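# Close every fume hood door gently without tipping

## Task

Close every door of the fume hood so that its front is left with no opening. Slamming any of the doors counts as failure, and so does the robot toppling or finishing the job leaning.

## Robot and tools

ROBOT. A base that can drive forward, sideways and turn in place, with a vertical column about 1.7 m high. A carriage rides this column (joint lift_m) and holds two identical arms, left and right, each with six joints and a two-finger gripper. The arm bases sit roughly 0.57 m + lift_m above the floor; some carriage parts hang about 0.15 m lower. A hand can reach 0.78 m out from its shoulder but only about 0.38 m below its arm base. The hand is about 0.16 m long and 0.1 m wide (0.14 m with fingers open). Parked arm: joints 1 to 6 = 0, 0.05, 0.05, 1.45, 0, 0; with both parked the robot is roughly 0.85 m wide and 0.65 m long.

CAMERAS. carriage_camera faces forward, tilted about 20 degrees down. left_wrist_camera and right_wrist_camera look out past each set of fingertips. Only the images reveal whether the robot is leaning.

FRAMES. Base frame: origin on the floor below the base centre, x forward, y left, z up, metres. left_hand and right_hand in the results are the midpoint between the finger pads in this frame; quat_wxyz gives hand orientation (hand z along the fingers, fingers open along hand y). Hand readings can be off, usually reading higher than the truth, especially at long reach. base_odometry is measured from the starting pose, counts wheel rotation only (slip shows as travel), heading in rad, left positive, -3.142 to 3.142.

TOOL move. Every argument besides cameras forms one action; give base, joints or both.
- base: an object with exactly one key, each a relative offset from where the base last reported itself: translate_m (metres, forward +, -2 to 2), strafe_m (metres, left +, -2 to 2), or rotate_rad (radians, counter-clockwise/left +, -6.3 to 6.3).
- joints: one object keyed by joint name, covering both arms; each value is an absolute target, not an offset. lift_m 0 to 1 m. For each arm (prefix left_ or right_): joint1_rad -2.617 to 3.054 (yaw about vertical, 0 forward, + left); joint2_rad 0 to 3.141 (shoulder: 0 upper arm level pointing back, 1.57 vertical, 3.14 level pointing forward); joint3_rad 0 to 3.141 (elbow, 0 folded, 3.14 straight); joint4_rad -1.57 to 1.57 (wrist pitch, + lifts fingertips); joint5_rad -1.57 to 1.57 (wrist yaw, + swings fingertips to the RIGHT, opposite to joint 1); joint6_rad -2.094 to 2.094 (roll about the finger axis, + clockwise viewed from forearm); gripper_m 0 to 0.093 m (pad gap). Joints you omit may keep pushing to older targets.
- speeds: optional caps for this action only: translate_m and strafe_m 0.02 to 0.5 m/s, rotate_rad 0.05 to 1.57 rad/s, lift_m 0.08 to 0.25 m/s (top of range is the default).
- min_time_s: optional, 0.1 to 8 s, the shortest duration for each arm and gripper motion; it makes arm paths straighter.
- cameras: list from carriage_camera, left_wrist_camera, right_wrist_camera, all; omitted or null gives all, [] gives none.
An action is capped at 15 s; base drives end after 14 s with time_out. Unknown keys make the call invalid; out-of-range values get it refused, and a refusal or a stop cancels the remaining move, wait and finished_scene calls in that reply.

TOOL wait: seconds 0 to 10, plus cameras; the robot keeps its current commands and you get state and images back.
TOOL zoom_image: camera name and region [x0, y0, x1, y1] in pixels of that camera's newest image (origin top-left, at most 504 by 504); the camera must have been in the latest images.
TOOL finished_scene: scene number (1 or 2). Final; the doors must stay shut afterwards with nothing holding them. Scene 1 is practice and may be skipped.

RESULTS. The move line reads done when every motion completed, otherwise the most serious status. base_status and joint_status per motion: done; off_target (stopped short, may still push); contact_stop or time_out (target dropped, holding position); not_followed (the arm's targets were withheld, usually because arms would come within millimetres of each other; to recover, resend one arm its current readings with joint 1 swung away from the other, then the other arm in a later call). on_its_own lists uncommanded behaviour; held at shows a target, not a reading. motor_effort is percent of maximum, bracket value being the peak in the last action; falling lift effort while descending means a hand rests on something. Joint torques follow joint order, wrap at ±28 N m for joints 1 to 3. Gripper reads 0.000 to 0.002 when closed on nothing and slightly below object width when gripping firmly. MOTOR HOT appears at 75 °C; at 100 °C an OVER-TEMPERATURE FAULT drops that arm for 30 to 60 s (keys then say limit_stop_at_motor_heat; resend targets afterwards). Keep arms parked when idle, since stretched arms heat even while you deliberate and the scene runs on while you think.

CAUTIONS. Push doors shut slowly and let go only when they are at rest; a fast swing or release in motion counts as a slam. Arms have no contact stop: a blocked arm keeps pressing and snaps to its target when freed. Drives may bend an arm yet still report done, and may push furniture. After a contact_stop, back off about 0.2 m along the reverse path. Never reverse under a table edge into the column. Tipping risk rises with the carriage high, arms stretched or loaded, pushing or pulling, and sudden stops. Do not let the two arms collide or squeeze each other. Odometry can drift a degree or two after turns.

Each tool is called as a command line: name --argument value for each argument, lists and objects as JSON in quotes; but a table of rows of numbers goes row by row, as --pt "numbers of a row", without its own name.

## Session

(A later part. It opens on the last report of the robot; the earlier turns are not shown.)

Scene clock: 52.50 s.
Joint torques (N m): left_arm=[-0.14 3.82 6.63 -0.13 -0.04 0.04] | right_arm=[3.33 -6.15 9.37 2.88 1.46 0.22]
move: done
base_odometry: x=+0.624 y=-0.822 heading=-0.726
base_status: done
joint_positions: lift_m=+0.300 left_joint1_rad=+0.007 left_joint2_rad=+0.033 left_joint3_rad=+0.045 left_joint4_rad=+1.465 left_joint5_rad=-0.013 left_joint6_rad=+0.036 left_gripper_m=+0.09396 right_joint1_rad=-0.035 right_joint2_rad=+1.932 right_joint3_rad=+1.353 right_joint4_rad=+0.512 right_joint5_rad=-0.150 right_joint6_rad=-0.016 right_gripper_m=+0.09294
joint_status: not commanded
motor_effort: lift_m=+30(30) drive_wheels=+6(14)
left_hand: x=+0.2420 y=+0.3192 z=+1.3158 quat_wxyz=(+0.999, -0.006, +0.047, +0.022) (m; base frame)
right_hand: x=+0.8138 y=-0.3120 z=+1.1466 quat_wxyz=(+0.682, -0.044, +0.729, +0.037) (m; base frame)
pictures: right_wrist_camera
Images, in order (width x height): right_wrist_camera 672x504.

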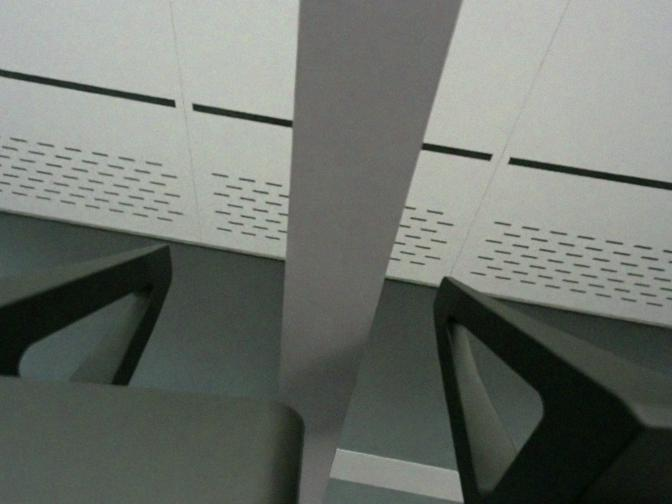

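move --base '{"translate_m": -0.015}' --speeds '{"translate_m": 0.05}' --cameras '[]'

move --joints '{"right_gripper_m": 0.02}' --min_time_s 2.5 --cameras '["carriage_camera","right_wrist_camera"]'

Scene clock: 53.43 s.
Joint torques (N m): left_arm=[-0.06 3.95 6.64 -0.09 -0.01 0.02] | right_arm=[0.72 -10.22 8.49 2.21 0.5 0.15]
move: done
base_odometry: x=+0.613 y=-0.813 heading=-0.726
base_status: done
joint_positions: lift_m=+0.300 left_joint1_rad=+0.007 left_joint2_rad=+0.033 left_joint3_rad=+0.045 left_joint4_rad=+1.465 left_joint5_rad=-0.013 left_joint6_rad=+0.036 left_gripper_m=+0.09396 right_joint1_rad=-0.009 right_joint2_rad=+1.970 right_joint3_rad=+1.367 right_joint4_rad=+0.581 right_joint5_rad=-0.053 right_joint6_rad=-0.012 right_gripper_m=+0.09294
joint_status: not commanded
motor_effort: lift_m=+30(30) drive_wheels=+3(6)
left_hand: x=+0.2422 y=+0.3192 z=+1.3158 quat_wxyz=(+0.999, -0.006, +0.047, +0.022) (m; base frame)
right_hand: x=+0.8227 y=-0.3130 z=+1.1477 quat_wxyz=(+0.699, -0.020, +0.715, +0.012) (m; base frame)
pictures: none
No camera images: "cameras" was empty.

Scene clock: 56.23 s.
Joint torques (N m): left_arm=[-0.08 3.89 6.74 -0.16 -0.06 -0.01] | right_arm=[1.57 -10.13 8.42 2.18 0.32 0.13]
move: off_target
base_odometry: x=+0.613 y=-0.813 heading=-0.727
base_status: not commanded
joint_positions: lift_m=+0.300 left_joint1_rad=+0.007 left_joint2_rad=+0.033 left_joint3_rad=+0.045 left_joint4_rad=+1.465 left_joint5_rad=-0.013 left_joint6_rad=+0.036 left_gripper_m=+0.09396 right_joint1_rad=-0.016 right_joint2_rad=+1.970 right_joint3_rad=+1.367 right_joint4_rad=+0.580 right_joint5_rad=-0.037 right_joint6_rad=-0.012 right_gripper_m=+0.02909
joint_status: right_gripper_m off_target (ended at +0.02911, target +0.02000)
motor_effort: lift_m=+30(30) drive_wheels=+4(4)
left_hand: x=+0.2422 y=+0.3192 z=+1.3158 quat_wxyz=(+0.999, -0.006, +0.047, +0.022) (m; base frame)
right_hand: x=+0.8228 y=-0.3201 z=+1.1474 quat_wxyz=(+0.699, -0.012, +0.715, +0.003) (m; base frame)
pictures: carriage_camera, right_wrist_camera
Images, in order (width x height): carriage_camera 672x504, right_wrist_camera 672x504.

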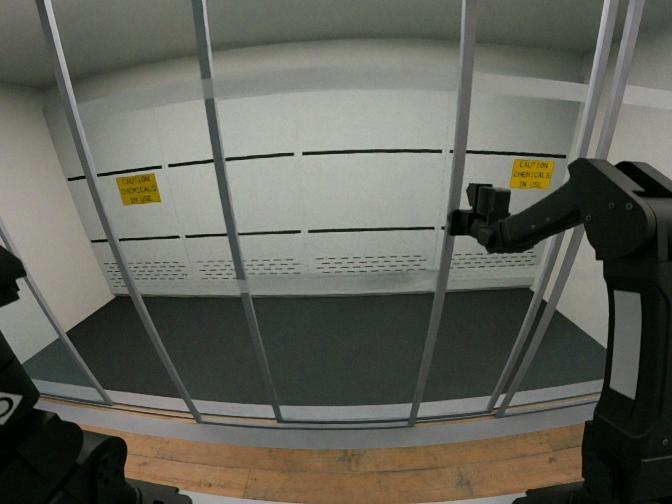

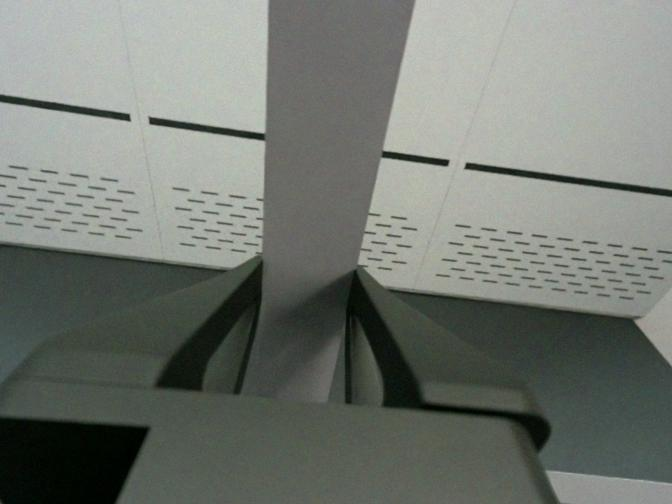

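move --base '{"strafe_m": 0.2}' --speeds '{"strafe_m": 0.06}' --cameras '["carriage_camera","right_wrist_camera"]'

Scene clock: 60.20 s.
Joint torques (N m): left_arm=[-0.17 3.96 6.63 -0.11 -0.06 0.08] | right_arm=[4.23 -11.07 7.94 2.07 -1.84 0.01]
move: done
base_odometry: x=+0.746 y=-0.663 heading=-0.727
base_status: done
joint_positions: lift_m=+0.300 left_joint1_rad=+0.007 left_joint2_rad=+0.033 left_joint3_rad=+0.045 left_joint4_rad=+1.465 left_joint5_rad=-0.013 left_joint6_rad=+0.036 left_gripper_m=+0.09396 right_joint1_rad=-0.044 right_joint2_rad=+1.978 right_joint3_rad=+1.372 right_joint4_rad=+0.592 right_joint5_rad=+0.171 right_joint6_rad=-0.006 right_gripper_m=+0.02002
joint_status: not commanded
on_its_own: right_gripper_m moved -0.00907 to your old target +0.02000
motor_effort: lift_m=+30(30) drive_wheels=+2(11)
left_hand: x=+0.2422 y=+0.3192 z=+1.3158 quat_wxyz=(+0.999, -0.006, +0.047, +0.022) (m; base frame)
right_hand: x=+0.8203 y=-0.3723 z=+1.1480 quat_wxyz=(+0.698, +0.073, +0.708, -0.078) (m; base frame)
pictures: carriage_camera, right_wrist_camera
Images, in order (width x height): carriage_camera 672x504, right_wrist_camera 672x504.

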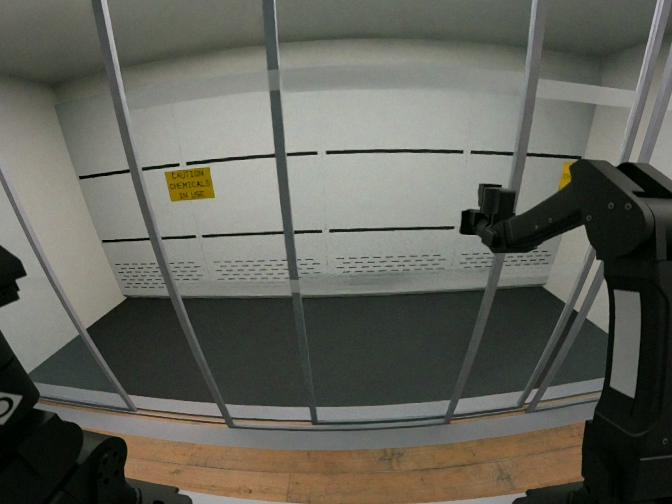

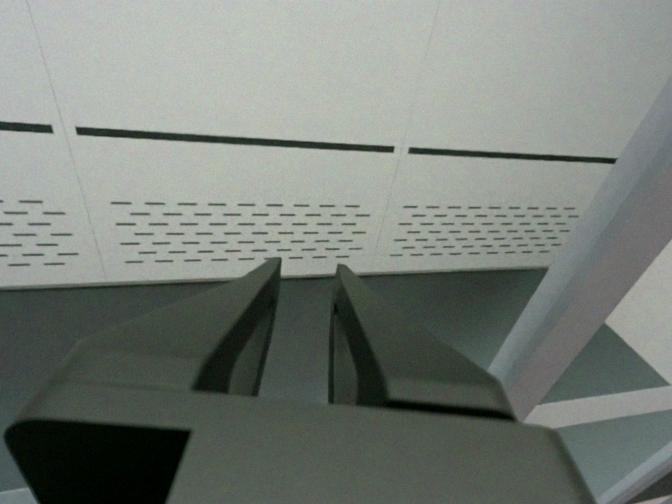

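move --base '{"translate_m": -0.2}' --cameras '[]'

move --joints '{"right_joint1_rad":0.4,"right_joint2_rad":2.0,"right_joint3_rad":1.4,"right_joint4_rad":0.6,"right_joint5_rad":-0.65,"right_joint6_rad":0,"right_gripper_m":0}' --base '{"strafe_m": -0.32}' --cameras '["carriage_camera","right_wrist_camera"]'

Scene clock: 63.10 s.
Joint torques (N m): left_arm=[0.02 3.64 6.64 -0.12 -0.02 0.01] | right_arm=[-0.28 -11.73 7.62 2.03 -0.15 0.02]
move: done
base_odometry: x=+0.597 y=-0.530 heading=-0.727
base_status: done
joint_positions: lift_m=+0.300 left_joint1_rad=+0.007 left_joint2_rad=+0.033 left_joint3_rad=+0.045 left_joint4_rad=+1.465 left_joint5_rad=-0.013 left_joint6_rad=+0.036 left_gripper_m=+0.09396 right_joint1_rad=+0.003 right_joint2_rad=+1.986 right_joint3_rad=+1.376 right_joint4_rad=+0.595 right_joint5_rad=+0.013 right_joint6_rad=-0.006 right_gripper_m=+0.02002
joint_status: not commanded
motor_effort: lift_m=+30(30) drive_wheels=-1(8)
left_hand: x=+0.2422 y=+0.3192 z=+1.3158 quat_wxyz=(+0.999, -0.006, +0.047, +0.022) (m; base frame)
right_hand: x=+0.8262 y=-0.3173 z=+1.1463 quat_wxyz=(+0.702, +0.001, +0.712, -0.006) (m; base frame)
pictures: none
No camera images: "cameras" was empty.

Scene clock: 65.73 s.
Joint torques (N m): left_arm=[-0.21 3.97 6.68 -0.16 -0.06 0.01] | right_arm=[0.05 -11.69 7.62 1.89 -0.22 0.1]
move: done
base_odometry: x=+0.384 y=-0.769 heading=-0.727
base_status: done
joint_positions: lift_m=+0.300 left_joint1_rad=+0.008 left_joint2_rad=+0.033 left_joint3_rad=+0.045 left_joint4_rad=+1.465 left_joint5_rad=-0.013 left_joint6_rad=+0.036 left_gripper_m=+0.09396 right_joint1_rad=+0.398 right_joint2_rad=+1.986 right_joint3_rad=+1.376 right_joint4_rad=+0.595 right_joint5_rad=-0.637 right_joint6_rad=-0.006 right_gripper_m=+0.00055
joint_status: all done
motor_effort: lift_m=+29(30) drive_wheels=-3(12)
left_hand: x=+0.2422 y=+0.3192 z=+1.3158 quat_wxyz=(+0.999, -0.006, +0.047, +0.022) (m; base frame)
right_hand: x=+0.7079 y=-0.0002 z=+1.1468 quat_wxyz=(+0.610, -0.351, +0.618, +0.349) (m; base frame)
pictures: carriage_camera, right_wrist_camera
Images, in order (width x height): carriage_camera 672x504, right_wrist_camera 672x504.

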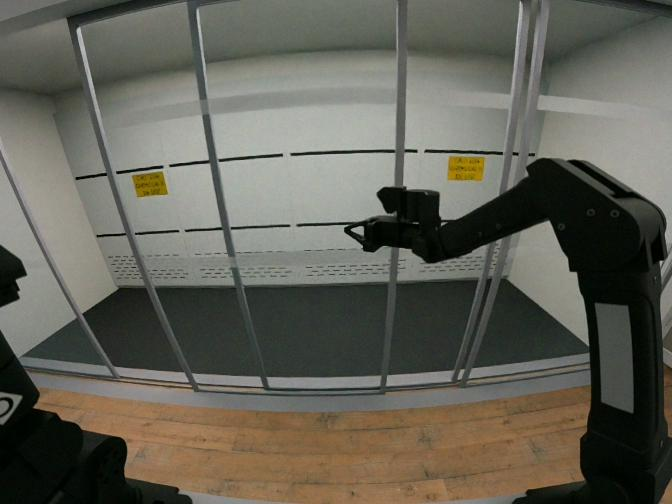

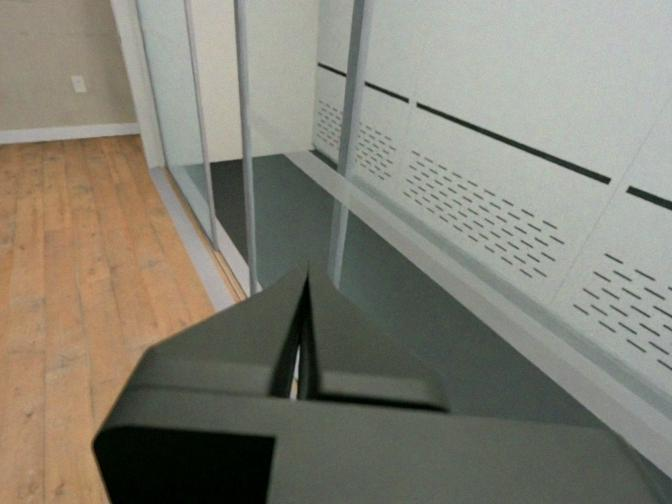

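move --base '{"strafe_m": -0.33}' --cameras '[]'

move --base '{"translate_m": 0.33}' --speeds '{"translate_m": 0.12}' --cameras '["carriage_camera","right_wrist_camera"]'

Scene clock: 68.60 s.
Joint torques (N m): left_arm=[-0.05 3.93 6.54 -0.13 0 0] | right_arm=[0.21 -11.82 7.56 1.91 -0.22 0.03]
move: done
base_odometry: x=+0.164 y=-1.016 heading=-0.728
base_status: done
joint_positions: lift_m=+0.300 left_joint1_rad=+0.008 left_joint2_rad=+0.033 left_joint3_rad=+0.045 left_joint4_rad=+1.465 left_joint5_rad=-0.012 left_joint6_rad=+0.036 left_gripper_m=+0.09396 right_joint1_rad=+0.397 right_joint2_rad=+1.986 right_joint3_rad=+1.376 right_joint4_rad=+0.595 right_joint5_rad=-0.639 right_joint6_rad=-0.006 right_gripper_m=+0.00055
joint_status: not commanded
motor_effort: lift_m=+30(30) drive_wheels=-2(10)
left_hand: x=+0.2422 y=+0.3191 z=+1.3158 quat_wxyz=(+0.999, -0.005, +0.047, +0.022) (m; base frame)
right_hand: x=+0.7079 y=-0.0004 z=+1.1468 quat_wxyz=(+0.610, -0.352, +0.618, +0.349) (m; base frame)
pictures: none
No camera images: "cameras" was empty.

Scene clock: 72.10 s.
Joint torques (N m): left_arm=[-0.12 3.9 6.63 -0.15 -0.07 0.01] | right_arm=[0.03 -11.74 7.56 1.89 -0.24 0.09]
move: done
base_odometry: x=+0.410 y=-1.235 heading=-0.728
base_status: done
joint_positions: lift_m=+0.300 left_joint1_rad=+0.008 left_joint2_rad=+0.033 left_joint3_rad=+0.045 left_joint4_rad=+1.465 left_joint5_rad=-0.012 left_joint6_rad=+0.036 left_gripper_m=+0.09396 right_joint1_rad=+0.398 right_joint2_rad=+1.986 right_joint3_rad=+1.377 right_joint4_rad=+0.596 right_joint5_rad=-0.640 right_joint6_rad=-0.006 right_gripper_m=+0.00055
joint_status: not commanded
motor_effort: lift_m=+30(30) drive_wheels=-3(12)
left_hand: x=+0.2422 y=+0.3191 z=+1.3158 quat_wxyz=(+0.999, -0.005, +0.047, +0.022) (m; base frame)
right_hand: x=+0.7077 y=-0.0001 z=+1.1472 quat_wxyz=(+0.610, -0.352, +0.618, +0.349) (m; base frame)
pictures: carriage_camera, right_wrist_camera
Images, in order (width x height): carriage_camera 672x504, right_wrist_camera 672x504.

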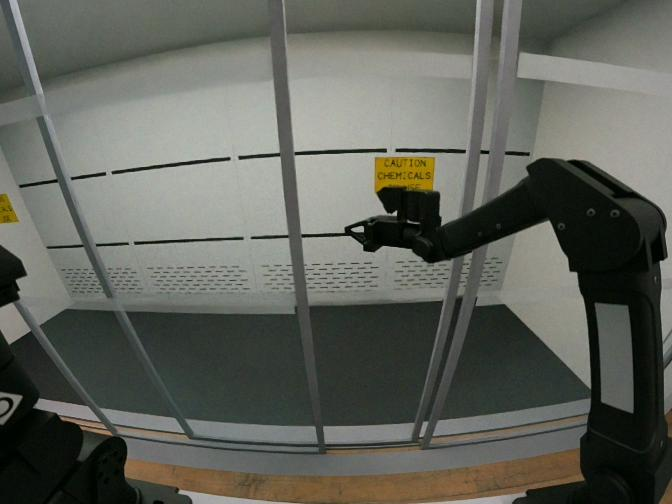

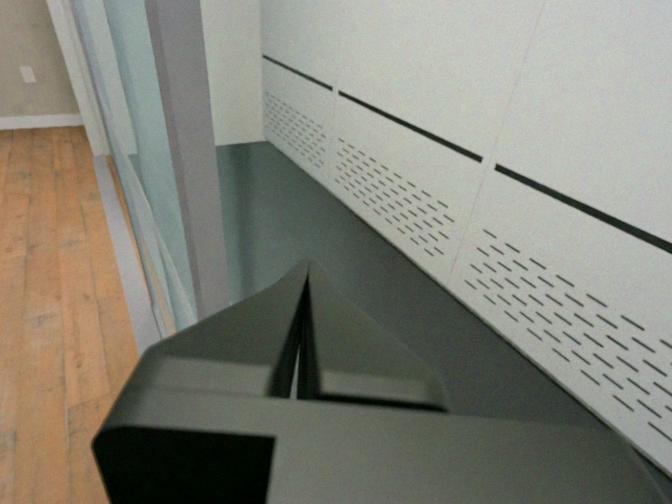

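move --base '{"strafe_m": 0.22}' --speeds '{"strafe_m": 0.06}' --cameras '["carriage_camera","right_wrist_camera"]'

move --base '{"strafe_m": 0.06}' --speeds '{"strafe_m": 0.04}' --cameras '["carriage_camera","right_wrist_camera"]'

Scene clock: 79.07 s.
Joint torques (N m): left_arm=[-0.05 4.18 6.6 -0.13 -0.04 0.04] | right_arm=[12.12 -9.06 8.59 2.33 0.33 0.54]
move: done
base_odometry: x=+0.557 y=-1.071 heading=-0.729
base_status: done
joint_positions: lift_m=+0.300 left_joint1_rad=+0.008 left_joint2_rad=+0.033 left_joint3_rad=+0.045 left_joint4_rad=+1.465 left_joint5_rad=-0.012 left_joint6_rad=+0.036 left_gripper_m=+0.09396 right_joint1_rad=+0.276 right_joint2_rad=+1.961 right_joint3_rad=+1.363 right_joint4_rad=+0.552 right_joint5_rad=-0.690 right_joint6_rad=-0.048 right_gripper_m=+0.00052
joint_status: not commanded
motor_effort: lift_m=+30(30) drive_wheels=+4(12)
left_hand: x=+0.2422 y=+0.3191 z=+1.3158 quat_wxyz=(+0.999, -0.005, +0.047, +0.022) (m; base frame)
right_hand: x=+0.7307 y=-0.0582 z=+1.1457 quat_wxyz=(+0.618, -0.340, +0.634, +0.317) (m; base frame)
pictures: carriage_camera, right_wrist_camera
Images, in order (width x height): carriage_camera 672x504, right_wrist_camera 672x504.

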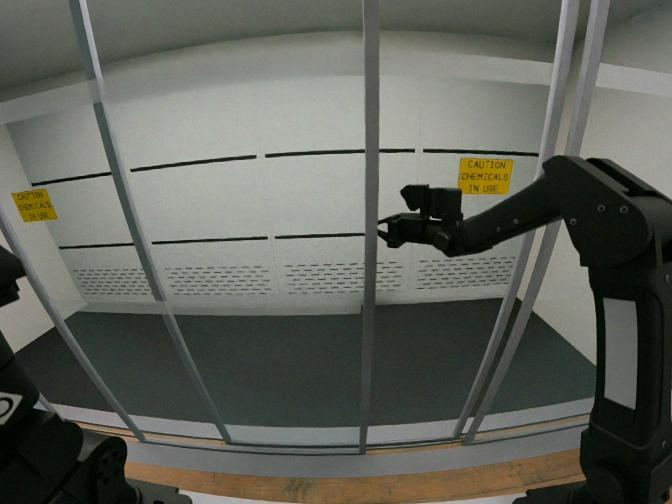

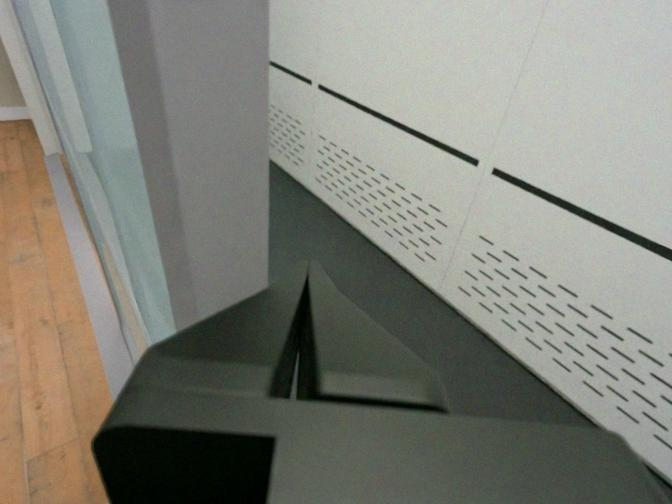

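Scene clock: 81.23 s.
Joint torques (N m): left_arm=[-0.21 3.84 6.65 -0.18 -0.03 -0.01] | right_arm=[12.7 -8.96 8.53 2.31 0.53 0.5]
move: done
base_odometry: x=+0.597 y=-1.027 heading=-0.729
base_status: done
joint_positions: lift_m=+0.300 left_joint1_rad=+0.008 left_joint2_rad=+0.033 left_joint3_rad=+0.045 left_joint4_rad=+1.465 left_joint5_rad=-0.012 left_joint6_rad=+0.036 left_gripper_m=+0.09396 right_joint1_rad=+0.271 right_joint2_rad=+1.961 right_joint3_rad=+1.363 right_joint4_rad=+0.550 right_joint5_rad=-0.709 right_joint6_rad=-0.048 right_gripper_m=+0.00051
joint_status: not commanded
motor_effort: lift_m=+30(30) drive_wheels=+5(14)
left_hand: x=+0.2422 y=+0.3191 z=+1.3158 quat_wxyz=(+0.999, -0.005, +0.047, +0.022) (m; base frame)
right_hand: x=+0.7291 y=-0.0586 z=+1.1454 quat_wxyz=(+0.615, -0.345, +0.632, +0.322) (m; base frame)
pictures: carriage_camera, right_wrist_camera
Images, in order (width x height): carriage_camera 672x504, right_wrist_camera 672x504.

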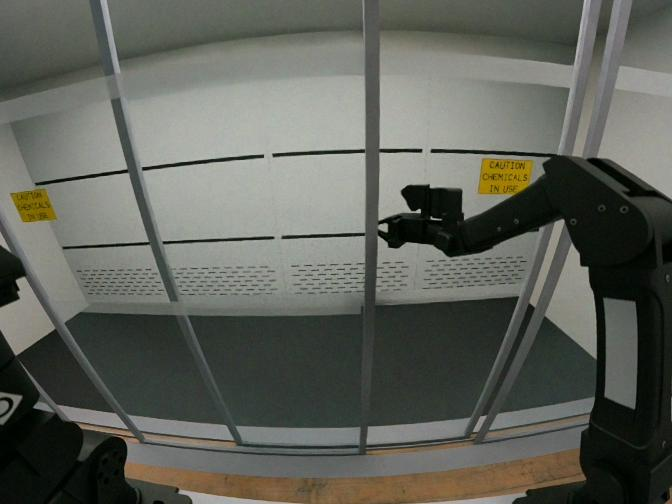

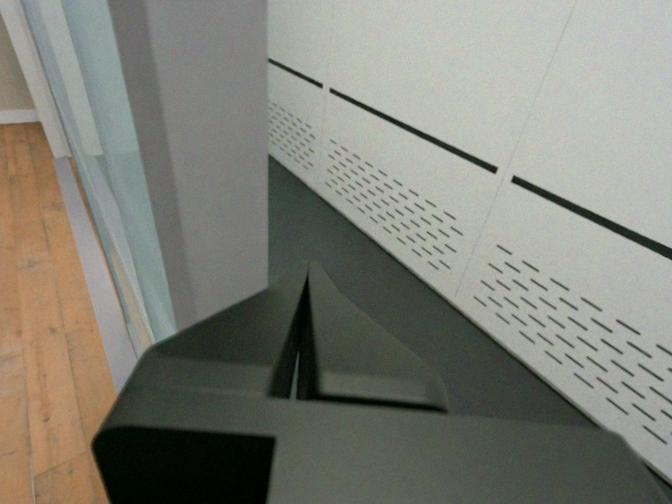

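move --base '{"strafe_m": 0.3}' --speeds '{"strafe_m": 0.06}' --cameras '["carriage_camera"]'

Scene clock: 87.07 s.
Joint torques (N m): left_arm=[-0.12 3.82 6.71 -0.13 -0.04 -0.01] | right_arm=[11.77 -8.51 8.77 2.32 0.94 0.57]
move: done
base_odometry: x=+0.797 y=-0.803 heading=-0.730
base_status: done
joint_positions: lift_m=+0.300 left_joint1_rad=+0.008 left_joint2_rad=+0.033 left_joint3_rad=+0.045 left_joint4_rad=+1.465 left_joint5_rad=-0.012 left_joint6_rad=+0.036 left_gripper_m=+0.09396 right_joint1_rad=+0.280 right_joint2_rad=+1.957 right_joint3_rad=+1.360 right_joint4_rad=+0.546 right_joint5_rad=-0.751 right_joint6_rad=-0.056 right_gripper_m=+0.00051
joint_status: not commanded
motor_effort: lift_m=+30(30) drive_wheels=+5(16)
left_hand: x=+0.2422 y=+0.3191 z=+1.3158 quat_wxyz=(+0.999, -0.005, +0.047, +0.022) (m; base frame)
right_hand: x=+0.7197 y=-0.0506 z=+1.1455 quat_wxyz=(+0.607, -0.362, +0.623, +0.336) (m; base frame)
pictures: carriage_camera
Images, in order (width x height): carriage_camera 672x504.

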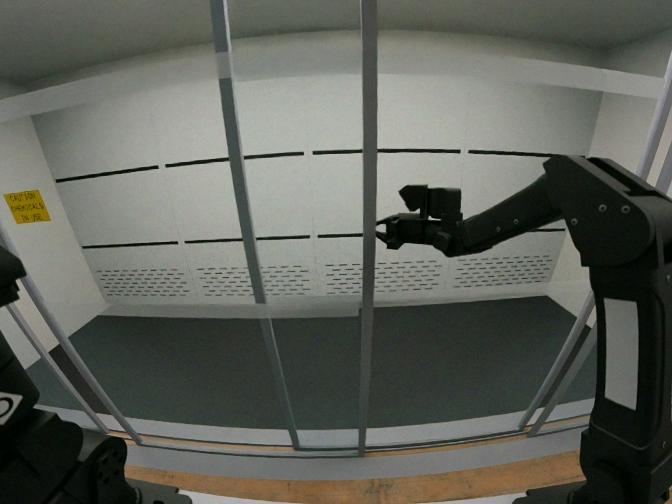

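move --base '{"strafe_m": 0.14}' --speeds '{"strafe_m": 0.06}' --cameras '["carriage_camera"]'

zoom_image --camera "carriage_camera" --region '[0, 250, 200, 450]'

Scene clock: 90.90 s.
Joint torques (N m): left_arm=[-0.2 3.84 6.68 -0.15 -0.03 0.03] | right_arm=[12.29 -7.24 10.25 2.36 1.06 0.64]
move: done
base_odometry: x=+0.890 y=-0.699 heading=-0.730
base_status: done
joint_positions: lift_m=+0.300 left_joint1_rad=+0.008 left_joint2_rad=+0.033 left_joint3_rad=+0.045 left_joint4_rad=+1.465 left_joint5_rad=-0.012 left_joint6_rad=+0.036 left_gripper_m=+0.09396 right_joint1_rad=+0.276 right_joint2_rad=+1.944 right_joint3_rad=+1.343 right_joint4_rad=+0.543 right_joint5_rad=-0.763 right_joint6_rad=-0.061 right_gripper_m=+0.00055
joint_status: not commanded
motor_effort: lift_m=+30(30) drive_wheels=+6(16)
left_hand: x=+0.2422 y=+0.3191 z=+1.3158 quat_wxyz=(+0.999, -0.005, +0.047, +0.022) (m; base frame)
right_hand: x=+0.7155 y=-0.0524 z=+1.1449 quat_wxyz=(+0.604, -0.365, +0.622, +0.337) (m; base frame)
pictures: carriage_camera
Images, in order (width x height): carriage_camera 672x504.

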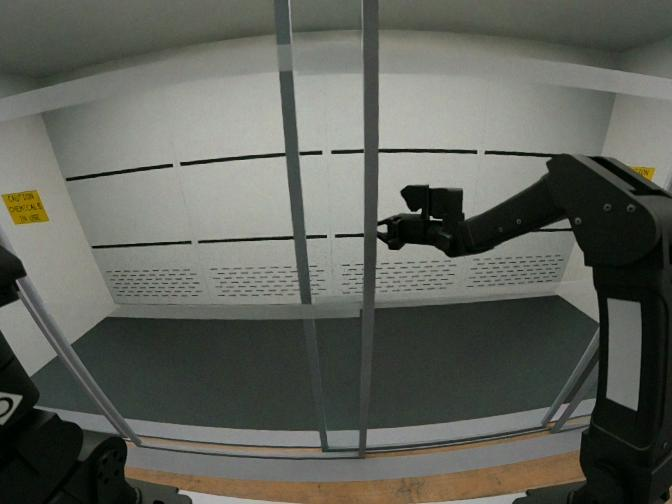

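Scaled by 2.520 from the camera's 672x504 image, which has a finer 960x720 frame.

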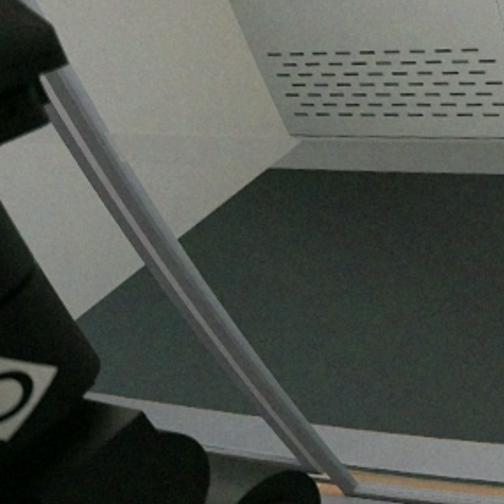

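move --base '{"strafe_m": 0.035}' --speeds '{"strafe_m": 0.04}' --cameras '["carriage_camera"]'

zoom_image --camera "carriage_camera" --region '[0, 250, 200, 450]'

Scene clock: 92.53 s.
Joint torques (N m): left_arm=[-0.35 4.05 6.71 -0.15 -0.03 0.07] | right_arm=[13.09 -6.87 10.29 2.49 1.13 0.73]
move: done
base_odometry: x=+0.914 y=-0.674 heading=-0.731
base_status: done
joint_positions: lift_m=+0.300 left_joint1_rad=+0.008 left_joint2_rad=+0.033 left_joint3_rad=+0.045 left_joint4_rad=+1.465 left_joint5_rad=-0.012 left_joint6_rad=+0.036 left_gripper_m=+0.09396 right_joint1_rad=+0.269 right_joint2_rad=+1.939 right_joint3_rad=+1.341 right_joint4_rad=+0.534 right_joint5_rad=-0.774 right_joint6_rad=-0.070 right_gripper_m=+0.00055
joint_status: not commanded
motor_effort: lift_m=+29(30) drive_wheels=+6(14)
left_hand: x=+0.2422 y=+0.3191 z=+1.3158 quat_wxyz=(+0.999, -0.005, +0.047, +0.022) (m; base frame)
right_hand: x=+0.7149 y=-0.0554 z=+1.1447 quat_wxyz=(+0.603, -0.368, +0.622, +0.337) (m; base frame)
pictures: carriage_camera
Images, in order (width x height): carriage_camera 672x504.

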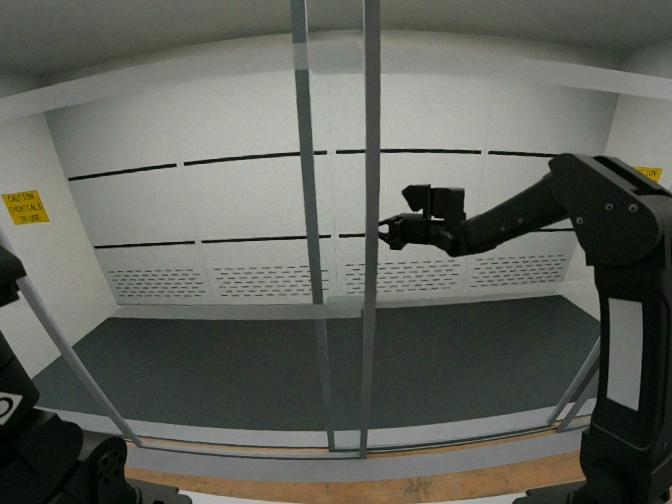

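Scaled by 2.520 from the camera's 672x504 image, which has a finer 960x720 frame.

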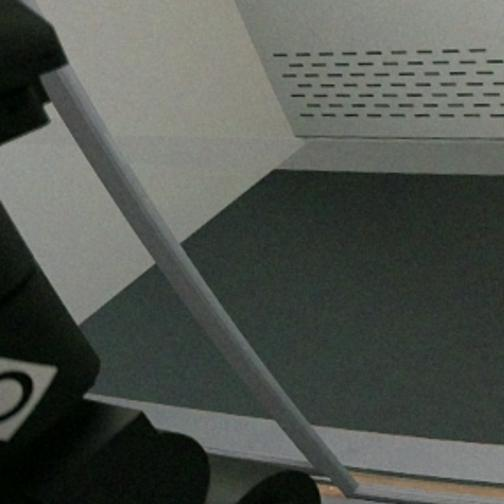

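move --base '{"strafe_m": 0.03}' --speeds '{"strafe_m": 0.04}' --cameras '["carriage_camera"]'

zoom_image --camera "carriage_camera" --region '[0, 250, 200, 450]'

Scene clock: 94.03 s.
Joint torques (N m): left_arm=[-0.31 3.96 6.61 -0.15 0 0.07] | right_arm=[13.74 -6.17 10.48 2.52 1.27 0.77]
move: done
base_odometry: x=+0.934 y=-0.652 heading=-0.732
base_status: done
joint_positions: lift_m=+0.300 left_joint1_rad=+0.008 left_joint2_rad=+0.033 left_joint3_rad=+0.045 left_joint4_rad=+1.465 left_joint5_rad=-0.012 left_joint6_rad=+0.036 left_gripper_m=+0.09396 right_joint1_rad=+0.262 right_joint2_rad=+1.935 right_joint3_rad=+1.338 right_joint4_rad=+0.527 right_joint5_rad=-0.782 right_joint6_rad=-0.075 right_gripper_m=+0.00057
joint_status: not commanded
motor_effort: lift_m=+29(30) drive_wheels=+6(15)
left_hand: x=+0.2422 y=+0.3191 z=+1.3158 quat_wxyz=(+0.999, -0.005, +0.047, +0.022) (m; base frame)
right_hand: x=+0.7144 y=-0.0583 z=+1.1444 quat_wxyz=(+0.602, -0.370, +0.623, +0.337) (m; base frame)
pictures: carriage_camera
Images, in order (width x height): carriage_camera 672x504.

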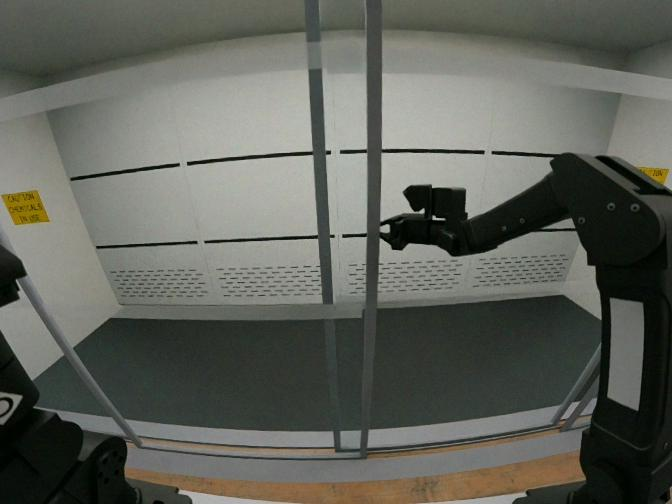

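Scaled by 2.520 from the camera's 672x504 image, which has a finer 960x720 frame.

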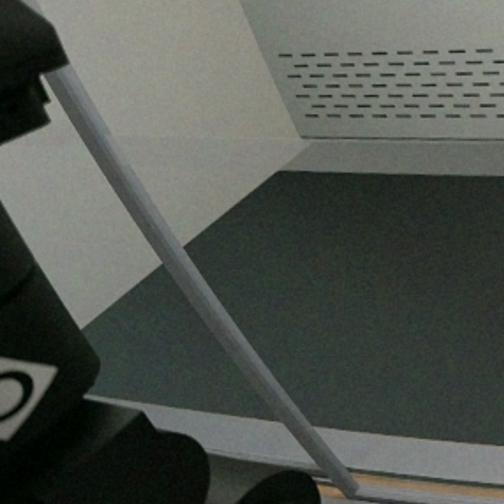

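move --base '{"strafe_m": 0.03}' --speeds '{"strafe_m": 0.04}' --cameras '["carriage_camera"]'

zoom_image --camera "carriage_camera" --region '[0, 250, 200, 450]'

zoom_image --camera "carriage_camera" --region '[450, 300, 672, 450]'

Scene clock: 95.50 s.
Joint torques (N m): left_arm=[-0.09 4 6.84 -0.16 -0.01 0.01] | right_arm=[14.02 -5.48 10.76 2.59 1.3 0.75]
move: done
base_odometry: x=+0.954 y=-0.629 heading=-0.732
base_status: done
joint_positions: lift_m=+0.300 left_joint1_rad=+0.007 left_joint2_rad=+0.033 left_joint3_rad=+0.045 left_joint4_rad=+1.465 left_joint5_rad=-0.012 left_joint6_rad=+0.036 left_gripper_m=+0.09396 right_joint1_rad=+0.258 right_joint2_rad=+1.929 right_joint3_rad=+1.333 right_joint4_rad=+0.521 right_joint5_rad=-0.787 right_joint6_rad=-0.079 right_gripper_m=+0.00059
joint_status: not commanded
motor_effort: lift_m=+30(30) drive_wheels=+7(16)
left_hand: x=+0.2422 y=+0.3191 z=+1.3158 quat_wxyz=(+0.999, -0.005, +0.047, +0.022) (m; base frame)
right_hand: x=+0.7135 y=-0.0603 z=+1.1443 quat_wxyz=(+0.601, -0.370, +0.624, +0.336) (m; base frame)
pictures: carriage_camera
Images, in order (width x height): carriage_camera 672x504.

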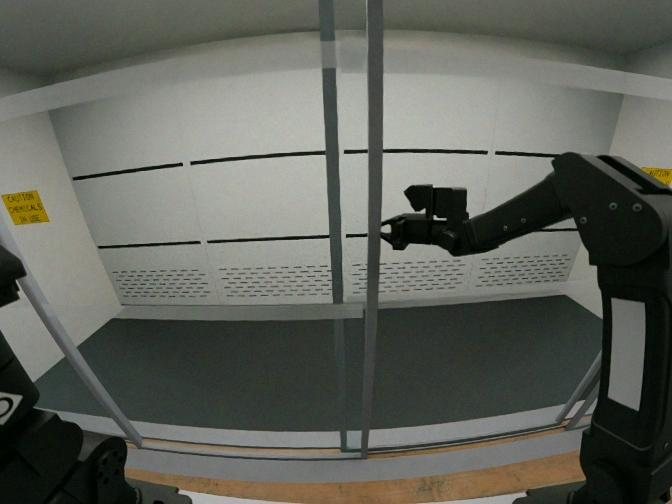

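Scaled by 2.520 from the camera's 672x504 image, which has a finer 960x720 frame.

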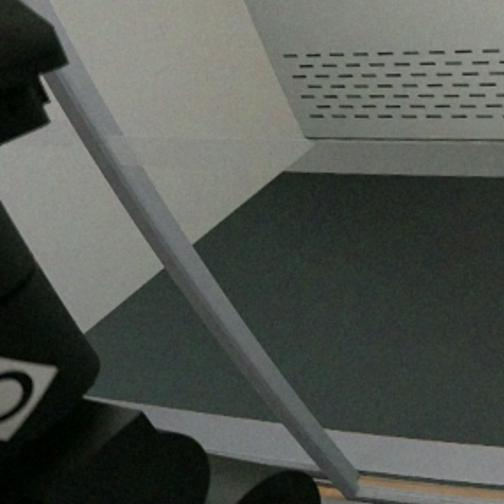

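Scaled by 2.270 from the camera's 672x504 image, which has a finer 960x720 frame.

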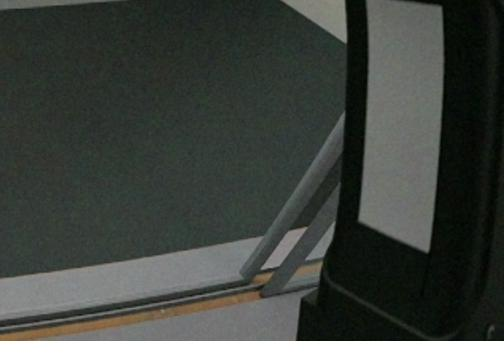

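move --base '{"strafe_m": 0.025}' --speeds '{"strafe_m": 0.04}' --cameras '[]'

move --base '{"strafe_m": -0.1}' --speeds '{"strafe_m": 0.1}' --cameras '[]'

move --base '{"translate_m": -0.3}' --cameras '[]'

move --base '{"strafe_m": 1.1}' --cameras '["carriage_camera"]'

zoom_image --camera "carriage_camera" --region '[236, 200, 436, 400]'

zoom_image --camera "carriage_camera" --region '[0, 200, 200, 400]'

Scene clock: 97.00 s.
Joint torques (N m): left_arm=[-0.25 4 6.45 -0.17 -0.09 0] | right_arm=[13.89 -5.2 11.1 2.65 1.28 0.83]
move: done
base_odometry: x=+0.970 y=-0.611 heading=-0.733
base_status: done
joint_positions: lift_m=+0.300 left_joint1_rad=+0.008 left_joint2_rad=+0.033 left_joint3_rad=+0.045 left_joint4_rad=+1.465 left_joint5_rad=-0.012 left_joint6_rad=+0.036 left_gripper_m=+0.09396 right_joint1_rad=+0.259 right_joint2_rad=+1.925 right_joint3_rad=+1.330 right_joint4_rad=+0.517 right_joint5_rad=-0.786 right_joint6_rad=-0.080 right_gripper_m=+0.00060
joint_status: not commanded
motor_effort: lift_m=+30(30) drive_wheels=+7(17)
left_hand: x=+0.2422 y=+0.3191 z=+1.3158 quat_wxyz=(+0.999, -0.005, +0.047, +0.022) (m; base frame)
right_hand: x=+0.7125 y=-0.0604 z=+1.1442 quat_wxyz=(+0.600, -0.371, +0.625, +0.336) (m; base frame)
pictures: none
No camera images: "cameras" was empty.

Scene clock: 99.00 s.
Joint torques (N m): left_arm=[0.06 3.75 6.63 -0.11 -0.03 0.04] | right_arm=[0.09 -11.64 7.57 1.94 0 0.12]
move: done
base_odometry: x=+0.904 y=-0.685 heading=-0.733
base_status: done
joint_positions: lift_m=+0.300 left_joint1_rad=+0.008 left_joint2_rad=+0.033 left_joint3_rad=+0.045 left_joint4_rad=+1.465 left_joint5_rad=-0.012 left_joint6_rad=+0.036 left_gripper_m=+0.09396 right_joint1_rad=+0.396 right_joint2_rad=+1.985 right_joint3_rad=+1.377 right_joint4_rad=+0.590 right_joint5_rad=-0.661 right_joint6_rad=-0.011 right_gripper_m=+0.00055
joint_status: not commanded
motor_effort: lift_m=+30(30) drive_wheels=-6(10)
left_hand: x=+0.2422 y=+0.3191 z=+1.3158 quat_wxyz=(+0.999, -0.005, +0.047, +0.022) (m; base frame)
right_hand: x=+0.7049 y=+0.0009 z=+1.1468 quat_wxyz=(+0.606, -0.359, +0.615, +0.354) (m; base frame)
pictures: none
No camera images: "cameras" was empty.

Scene clock: 101.57 s.
Joint torques (N m): left_arm=[-0.14 3.74 6.53 -0.14 -0.03 0.03] | right_arm=[0.1 -11.9 7.46 1.92 -0.01 0.12]
move: done
base_odometry: x=+0.681 y=-0.485 heading=-0.733
base_status: done
joint_positions: lift_m=+0.300 left_joint1_rad=+0.008 left_joint2_rad=+0.033 left_joint3_rad=+0.045 left_joint4_rad=+1.465 left_joint5_rad=-0.012 left_joint6_rad=+0.036 left_gripper_m=+0.09396 right_joint1_rad=+0.397 right_joint2_rad=+1.987 right_joint3_rad=+1.377 right_joint4_rad=+0.594 right_joint5_rad=-0.660 right_joint6_rad=-0.010 right_gripper_m=+0.00055
joint_status: not commanded
motor_effort: lift_m=+30(30) drive_wheels=+0(10)
left_hand: x=+0.2422 y=+0.3191 z=+1.3158 quat_wxyz=(+0.999, -0.005, +0.047, +0.022) (m; base frame)
right_hand: x=+0.7052 y=+0.0014 z=+1.1465 quat_wxyz=(+0.607, -0.359, +0.614, +0.354) (m; base frame)
pictures: none
No camera images: "cameras" was empty.

Scene clock: 106.17 s.
Joint torques (N m): left_arm=[-0.4 4 6.89 -0.12 -0.03 -0.02] | right_arm=[-0.12 -11.69 7.57 1.9 0.07 0.08]
move: done
base_odometry: x=+1.416 y=+0.333 heading=-0.733
base_status: done
joint_positions: lift_m=+0.300 left_joint1_rad=+0.007 left_joint2_rad=+0.033 left_joint3_rad=+0.045 left_joint4_rad=+1.465 left_joint5_rad=-0.013 left_joint6_rad=+0.036 left_gripper_m=+0.09396 right_joint1_rad=+0.399 right_joint2_rad=+1.987 right_joint3_rad=+1.377 right_joint4_rad=+0.594 right_joint5_rad=-0.660 right_joint6_rad=-0.010 right_gripper_m=+0.00055
joint_status: not commanded
motor_effort: lift_m=+29(30) drive_wheels=-2(11)
left_hand: x=+0.2422 y=+0.3192 z=+1.3158 quat_wxyz=(+0.999, -0.006, +0.047, +0.022) (m; base frame)
right_hand: x=+0.7047 y=+0.0021 z=+1.1465 quat_wxyz=(+0.607, -0.359, +0.614, +0.354) (m; base frame)
pictures: carriage_camera
Images, in order (width x height): carriage_camera 672x504.

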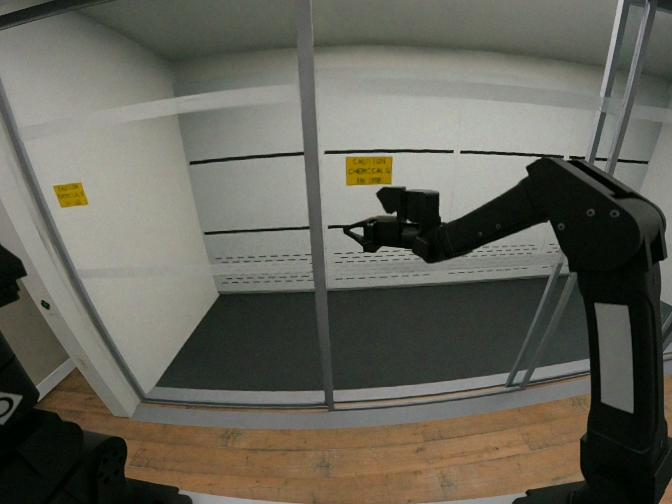

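Scaled by 2.520 from the camera's 672x504 image, which has a finer 960x720 frame.

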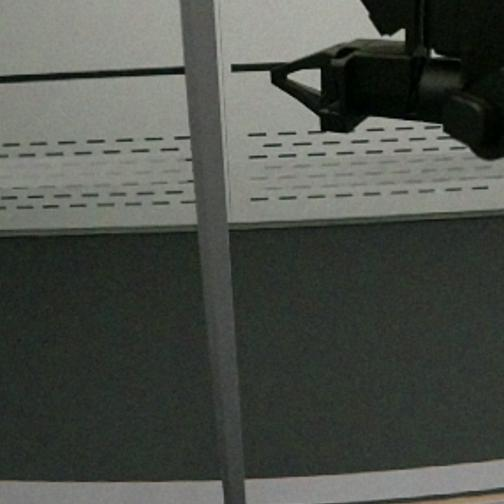

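Scaled by 2.520 from the camera's 672x504 image, which has a finer 960x720 frame.

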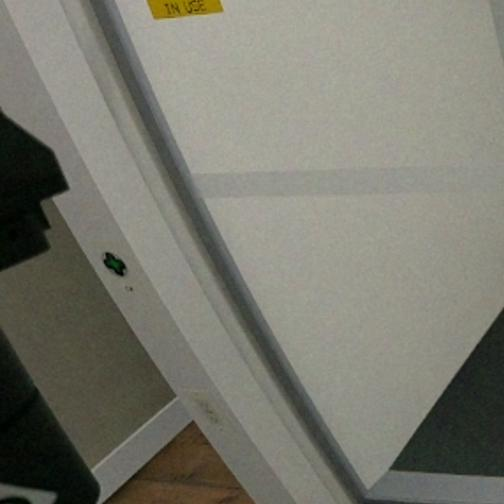

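move --base '{"strafe_m": -1.7}' --joints '{"right_joint1_rad":0,"right_joint2_rad":0.05,"right_joint3_rad":0.05,"right_joint4_rad":1.45,"right_joint5_rad":0,"right_joint6_rad":0}' --min_time_s 3 --cameras '[]'

move --joints '{"left_joint1_rad":-0.3,"left_joint2_rad":2.0,"left_joint3_rad":1.4,"left_joint4_rad":0.6,"left_joint5_rad":0.4,"left_joint6_rad":0,"left_gripper_m":0}' --min_time_s 2.5 --cameras '["carriage_camera","left_wrist_camera"]'

Scene clock: 112.53 s.
Joint torques (N m): left_arm=[0.08 3.74 6.65 -0.14 0.01 0.02] | right_arm=[-0.88 3.37 3.51 0.07 0.05 0.09]
move: done
base_odometry: x=+0.278 y=-0.930 heading=-0.733
base_status: done
joint_positions: lift_m=+0.300 left_joint1_rad=+0.007 left_joint2_rad=+0.033 left_joint3_rad=+0.045 left_joint4_rad=+1.465 left_joint5_rad=-0.013 left_joint6_rad=+0.036 left_gripper_m=+0.09396 right_joint1_rad=+0.007 right_joint2_rad=+0.058 right_joint3_rad=+0.060 right_joint4_rad=+1.437 right_joint5_rad=-0.011 right_joint6_rad=-0.010 right_gripper_m=+0.00054
joint_status: all done
motor_effort: lift_m=+30(30) drive_wheels=-2(12)
left_hand: x=+0.2422 y=+0.3192 z=+1.3158 quat_wxyz=(+0.999, -0.006, +0.047, +0.022) (m; base frame)
right_hand: x=+0.2525 y=-0.3148 z=+1.3189 quat_wxyz=(+0.998, -0.006, +0.066, -0.001) (m; base frame)
pictures: none
No camera images: "cameras" was empty.

Scene clock: 115.33 s.
Joint torques (N m): left_arm=[-0.53 -11.37 12.48 2.06 0.16 -0.1] | right_arm=[-0.88 3.22 3.69 0.02 0.07 0.07]
move: done
base_odometry: x=+0.278 y=-0.930 heading=-0.733
base_status: not commanded
joint_positions: lift_m=+0.300 left_joint1_rad=-0.295 left_joint2_rad=+1.998 left_joint3_rad=+1.360 left_joint4_rad=+0.606 left_joint5_rad=+0.387 left_joint6_rad=+0.015 left_gripper_m=+0.00035 right_joint1_rad=+0.007 right_joint2_rad=+0.058 right_joint3_rad=+0.060 right_joint4_rad=+1.438 right_joint5_rad=-0.011 right_joint6_rad=-0.010 right_gripper_m=+0.00054
joint_status: all done
motor_effort: lift_m=+30(30) drive_wheels=+0(2)
left_hand: x=+0.7692 y=+0.0820 z=+1.1342 quat_wxyz=(+0.657, +0.241, +0.676, -0.232) (m; base frame)
right_hand: x=+0.2522 y=-0.3148 z=+1.3189 quat_wxyz=(+0.998, -0.006, +0.065, -0.001) (m; base frame)
pictures: carriage_camera, left_wrist_camera
Images, in order (width x height): carriage_camera 672x504, left_wrist_camera 672x504.

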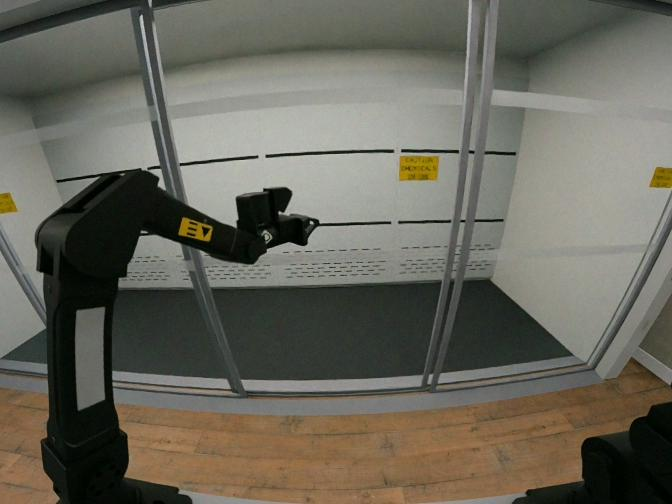

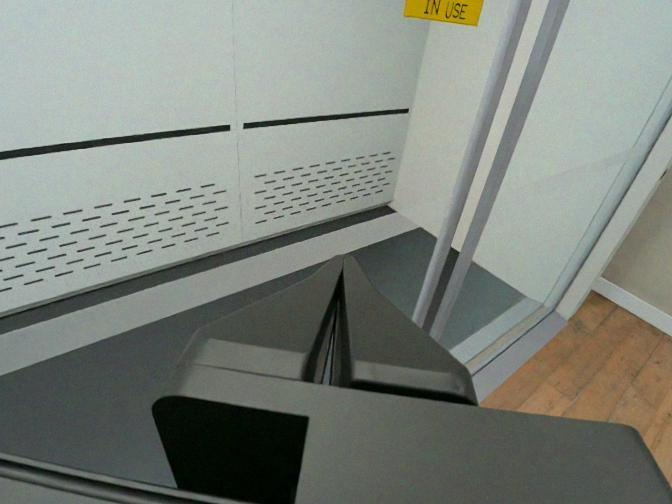

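move --base '{"strafe_m": -0.4}' --cameras '["left_wrist_camera"]'

move --base '{"translate_m": 0.22}' --speeds '{"translate_m": 0.12}' --cameras '["carriage_camera","left_wrist_camera"]'

Scene clock: 118.60 s.
Joint torques (N m): left_arm=[-0.14 -11.18 12.31 2.08 0.06 -0.13] | right_arm=[-0.83 3.3 3.38 0.04 0.05 0.14]
move: done
base_odometry: x=+0.011 y=-1.227 heading=-0.733
base_status: done
joint_positions: lift_m=+0.300 left_joint1_rad=-0.301 left_joint2_rad=+1.998 left_joint3_rad=+1.360 left_joint4_rad=+0.604 left_joint5_rad=+0.391 left_joint6_rad=+0.014 left_gripper_m=+0.00035 right_joint1_rad=+0.007 right_joint2_rad=+0.058 right_joint3_rad=+0.060 right_joint4_rad=+1.438 right_joint5_rad=-0.009 right_joint6_rad=-0.010 right_gripper_m=+0.00054
joint_status: not commanded
motor_effort: lift_m=+30(30) drive_wheels=-3(9)
left_hand: x=+0.7674 y=+0.0781 z=+1.1338 quat_wxyz=(+0.655, +0.244, +0.676, -0.235) (m; base frame)
right_hand: x=+0.2521 y=-0.3150 z=+1.3189 quat_wxyz=(+0.998, -0.005, +0.065, -0.001) (m; base frame)
pictures: left_wrist_camera
Images, in order (width x height): left_wrist_camera 672x504.

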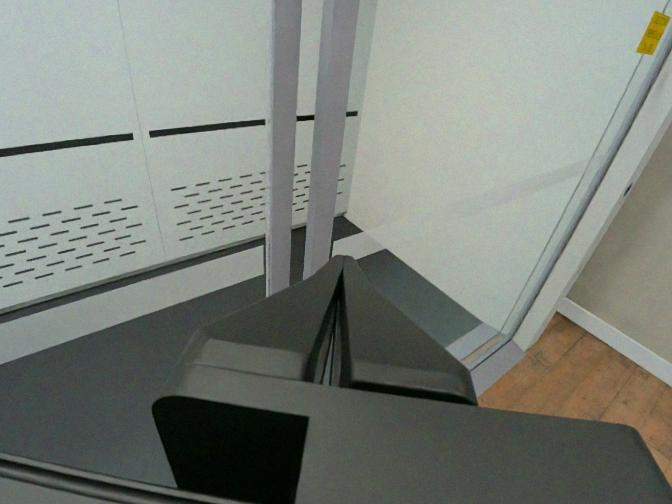

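Scene clock: 121.20 s.
Joint torques (N m): left_arm=[0.09 -11.18 12.25 2.05 0.09 -0.11] | right_arm=[-0.77 3.23 3.51 0.03 0.05 0.14]
move: done
base_odometry: x=+0.174 y=-1.375 heading=-0.734
base_status: done
joint_positions: lift_m=+0.300 left_joint1_rad=-0.301 left_joint2_rad=+1.999 left_joint3_rad=+1.360 left_joint4_rad=+0.601 left_joint5_rad=+0.391 left_joint6_rad=+0.014 left_gripper_m=+0.00035 right_joint1_rad=+0.007 right_joint2_rad=+0.058 right_joint3_rad=+0.060 right_joint4_rad=+1.443 right_joint5_rad=-0.009 right_joint6_rad=-0.010 right_gripper_m=+0.00054
joint_status: not commanded
motor_effort: lift_m=+30(30) drive_wheels=-3(10)
left_hand: x=+0.7673 y=+0.0780 z=+1.1330 quat_wxyz=(+0.654, +0.244, +0.676, -0.236) (m; base frame)
right_hand: x=+0.2511 y=-0.3151 z=+1.3191 quat_wxyz=(+0.998, -0.005, +0.063, -0.001) (m; base frame)
pictures: carriage_camera, left_wrist_camera
Images, in order (width x height): carriage_camera 672x504, left_wrist_camera 672x504.

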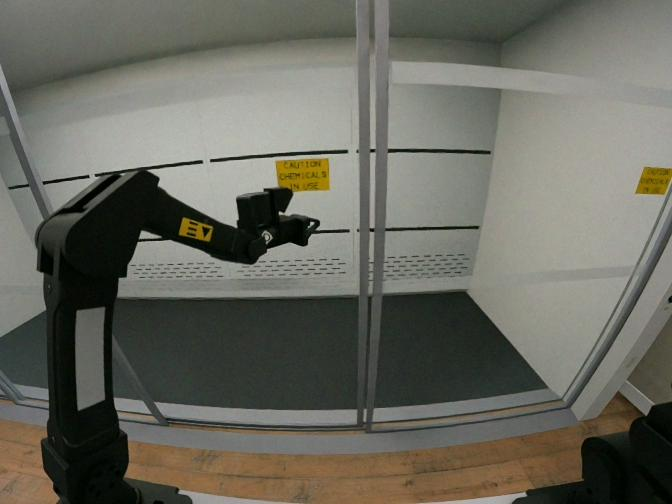

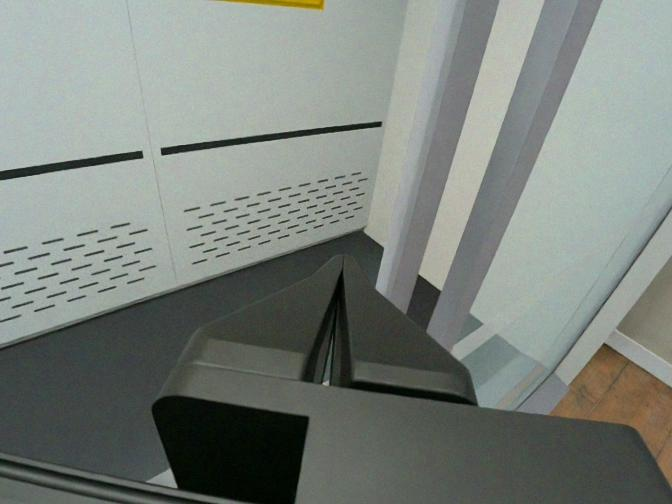

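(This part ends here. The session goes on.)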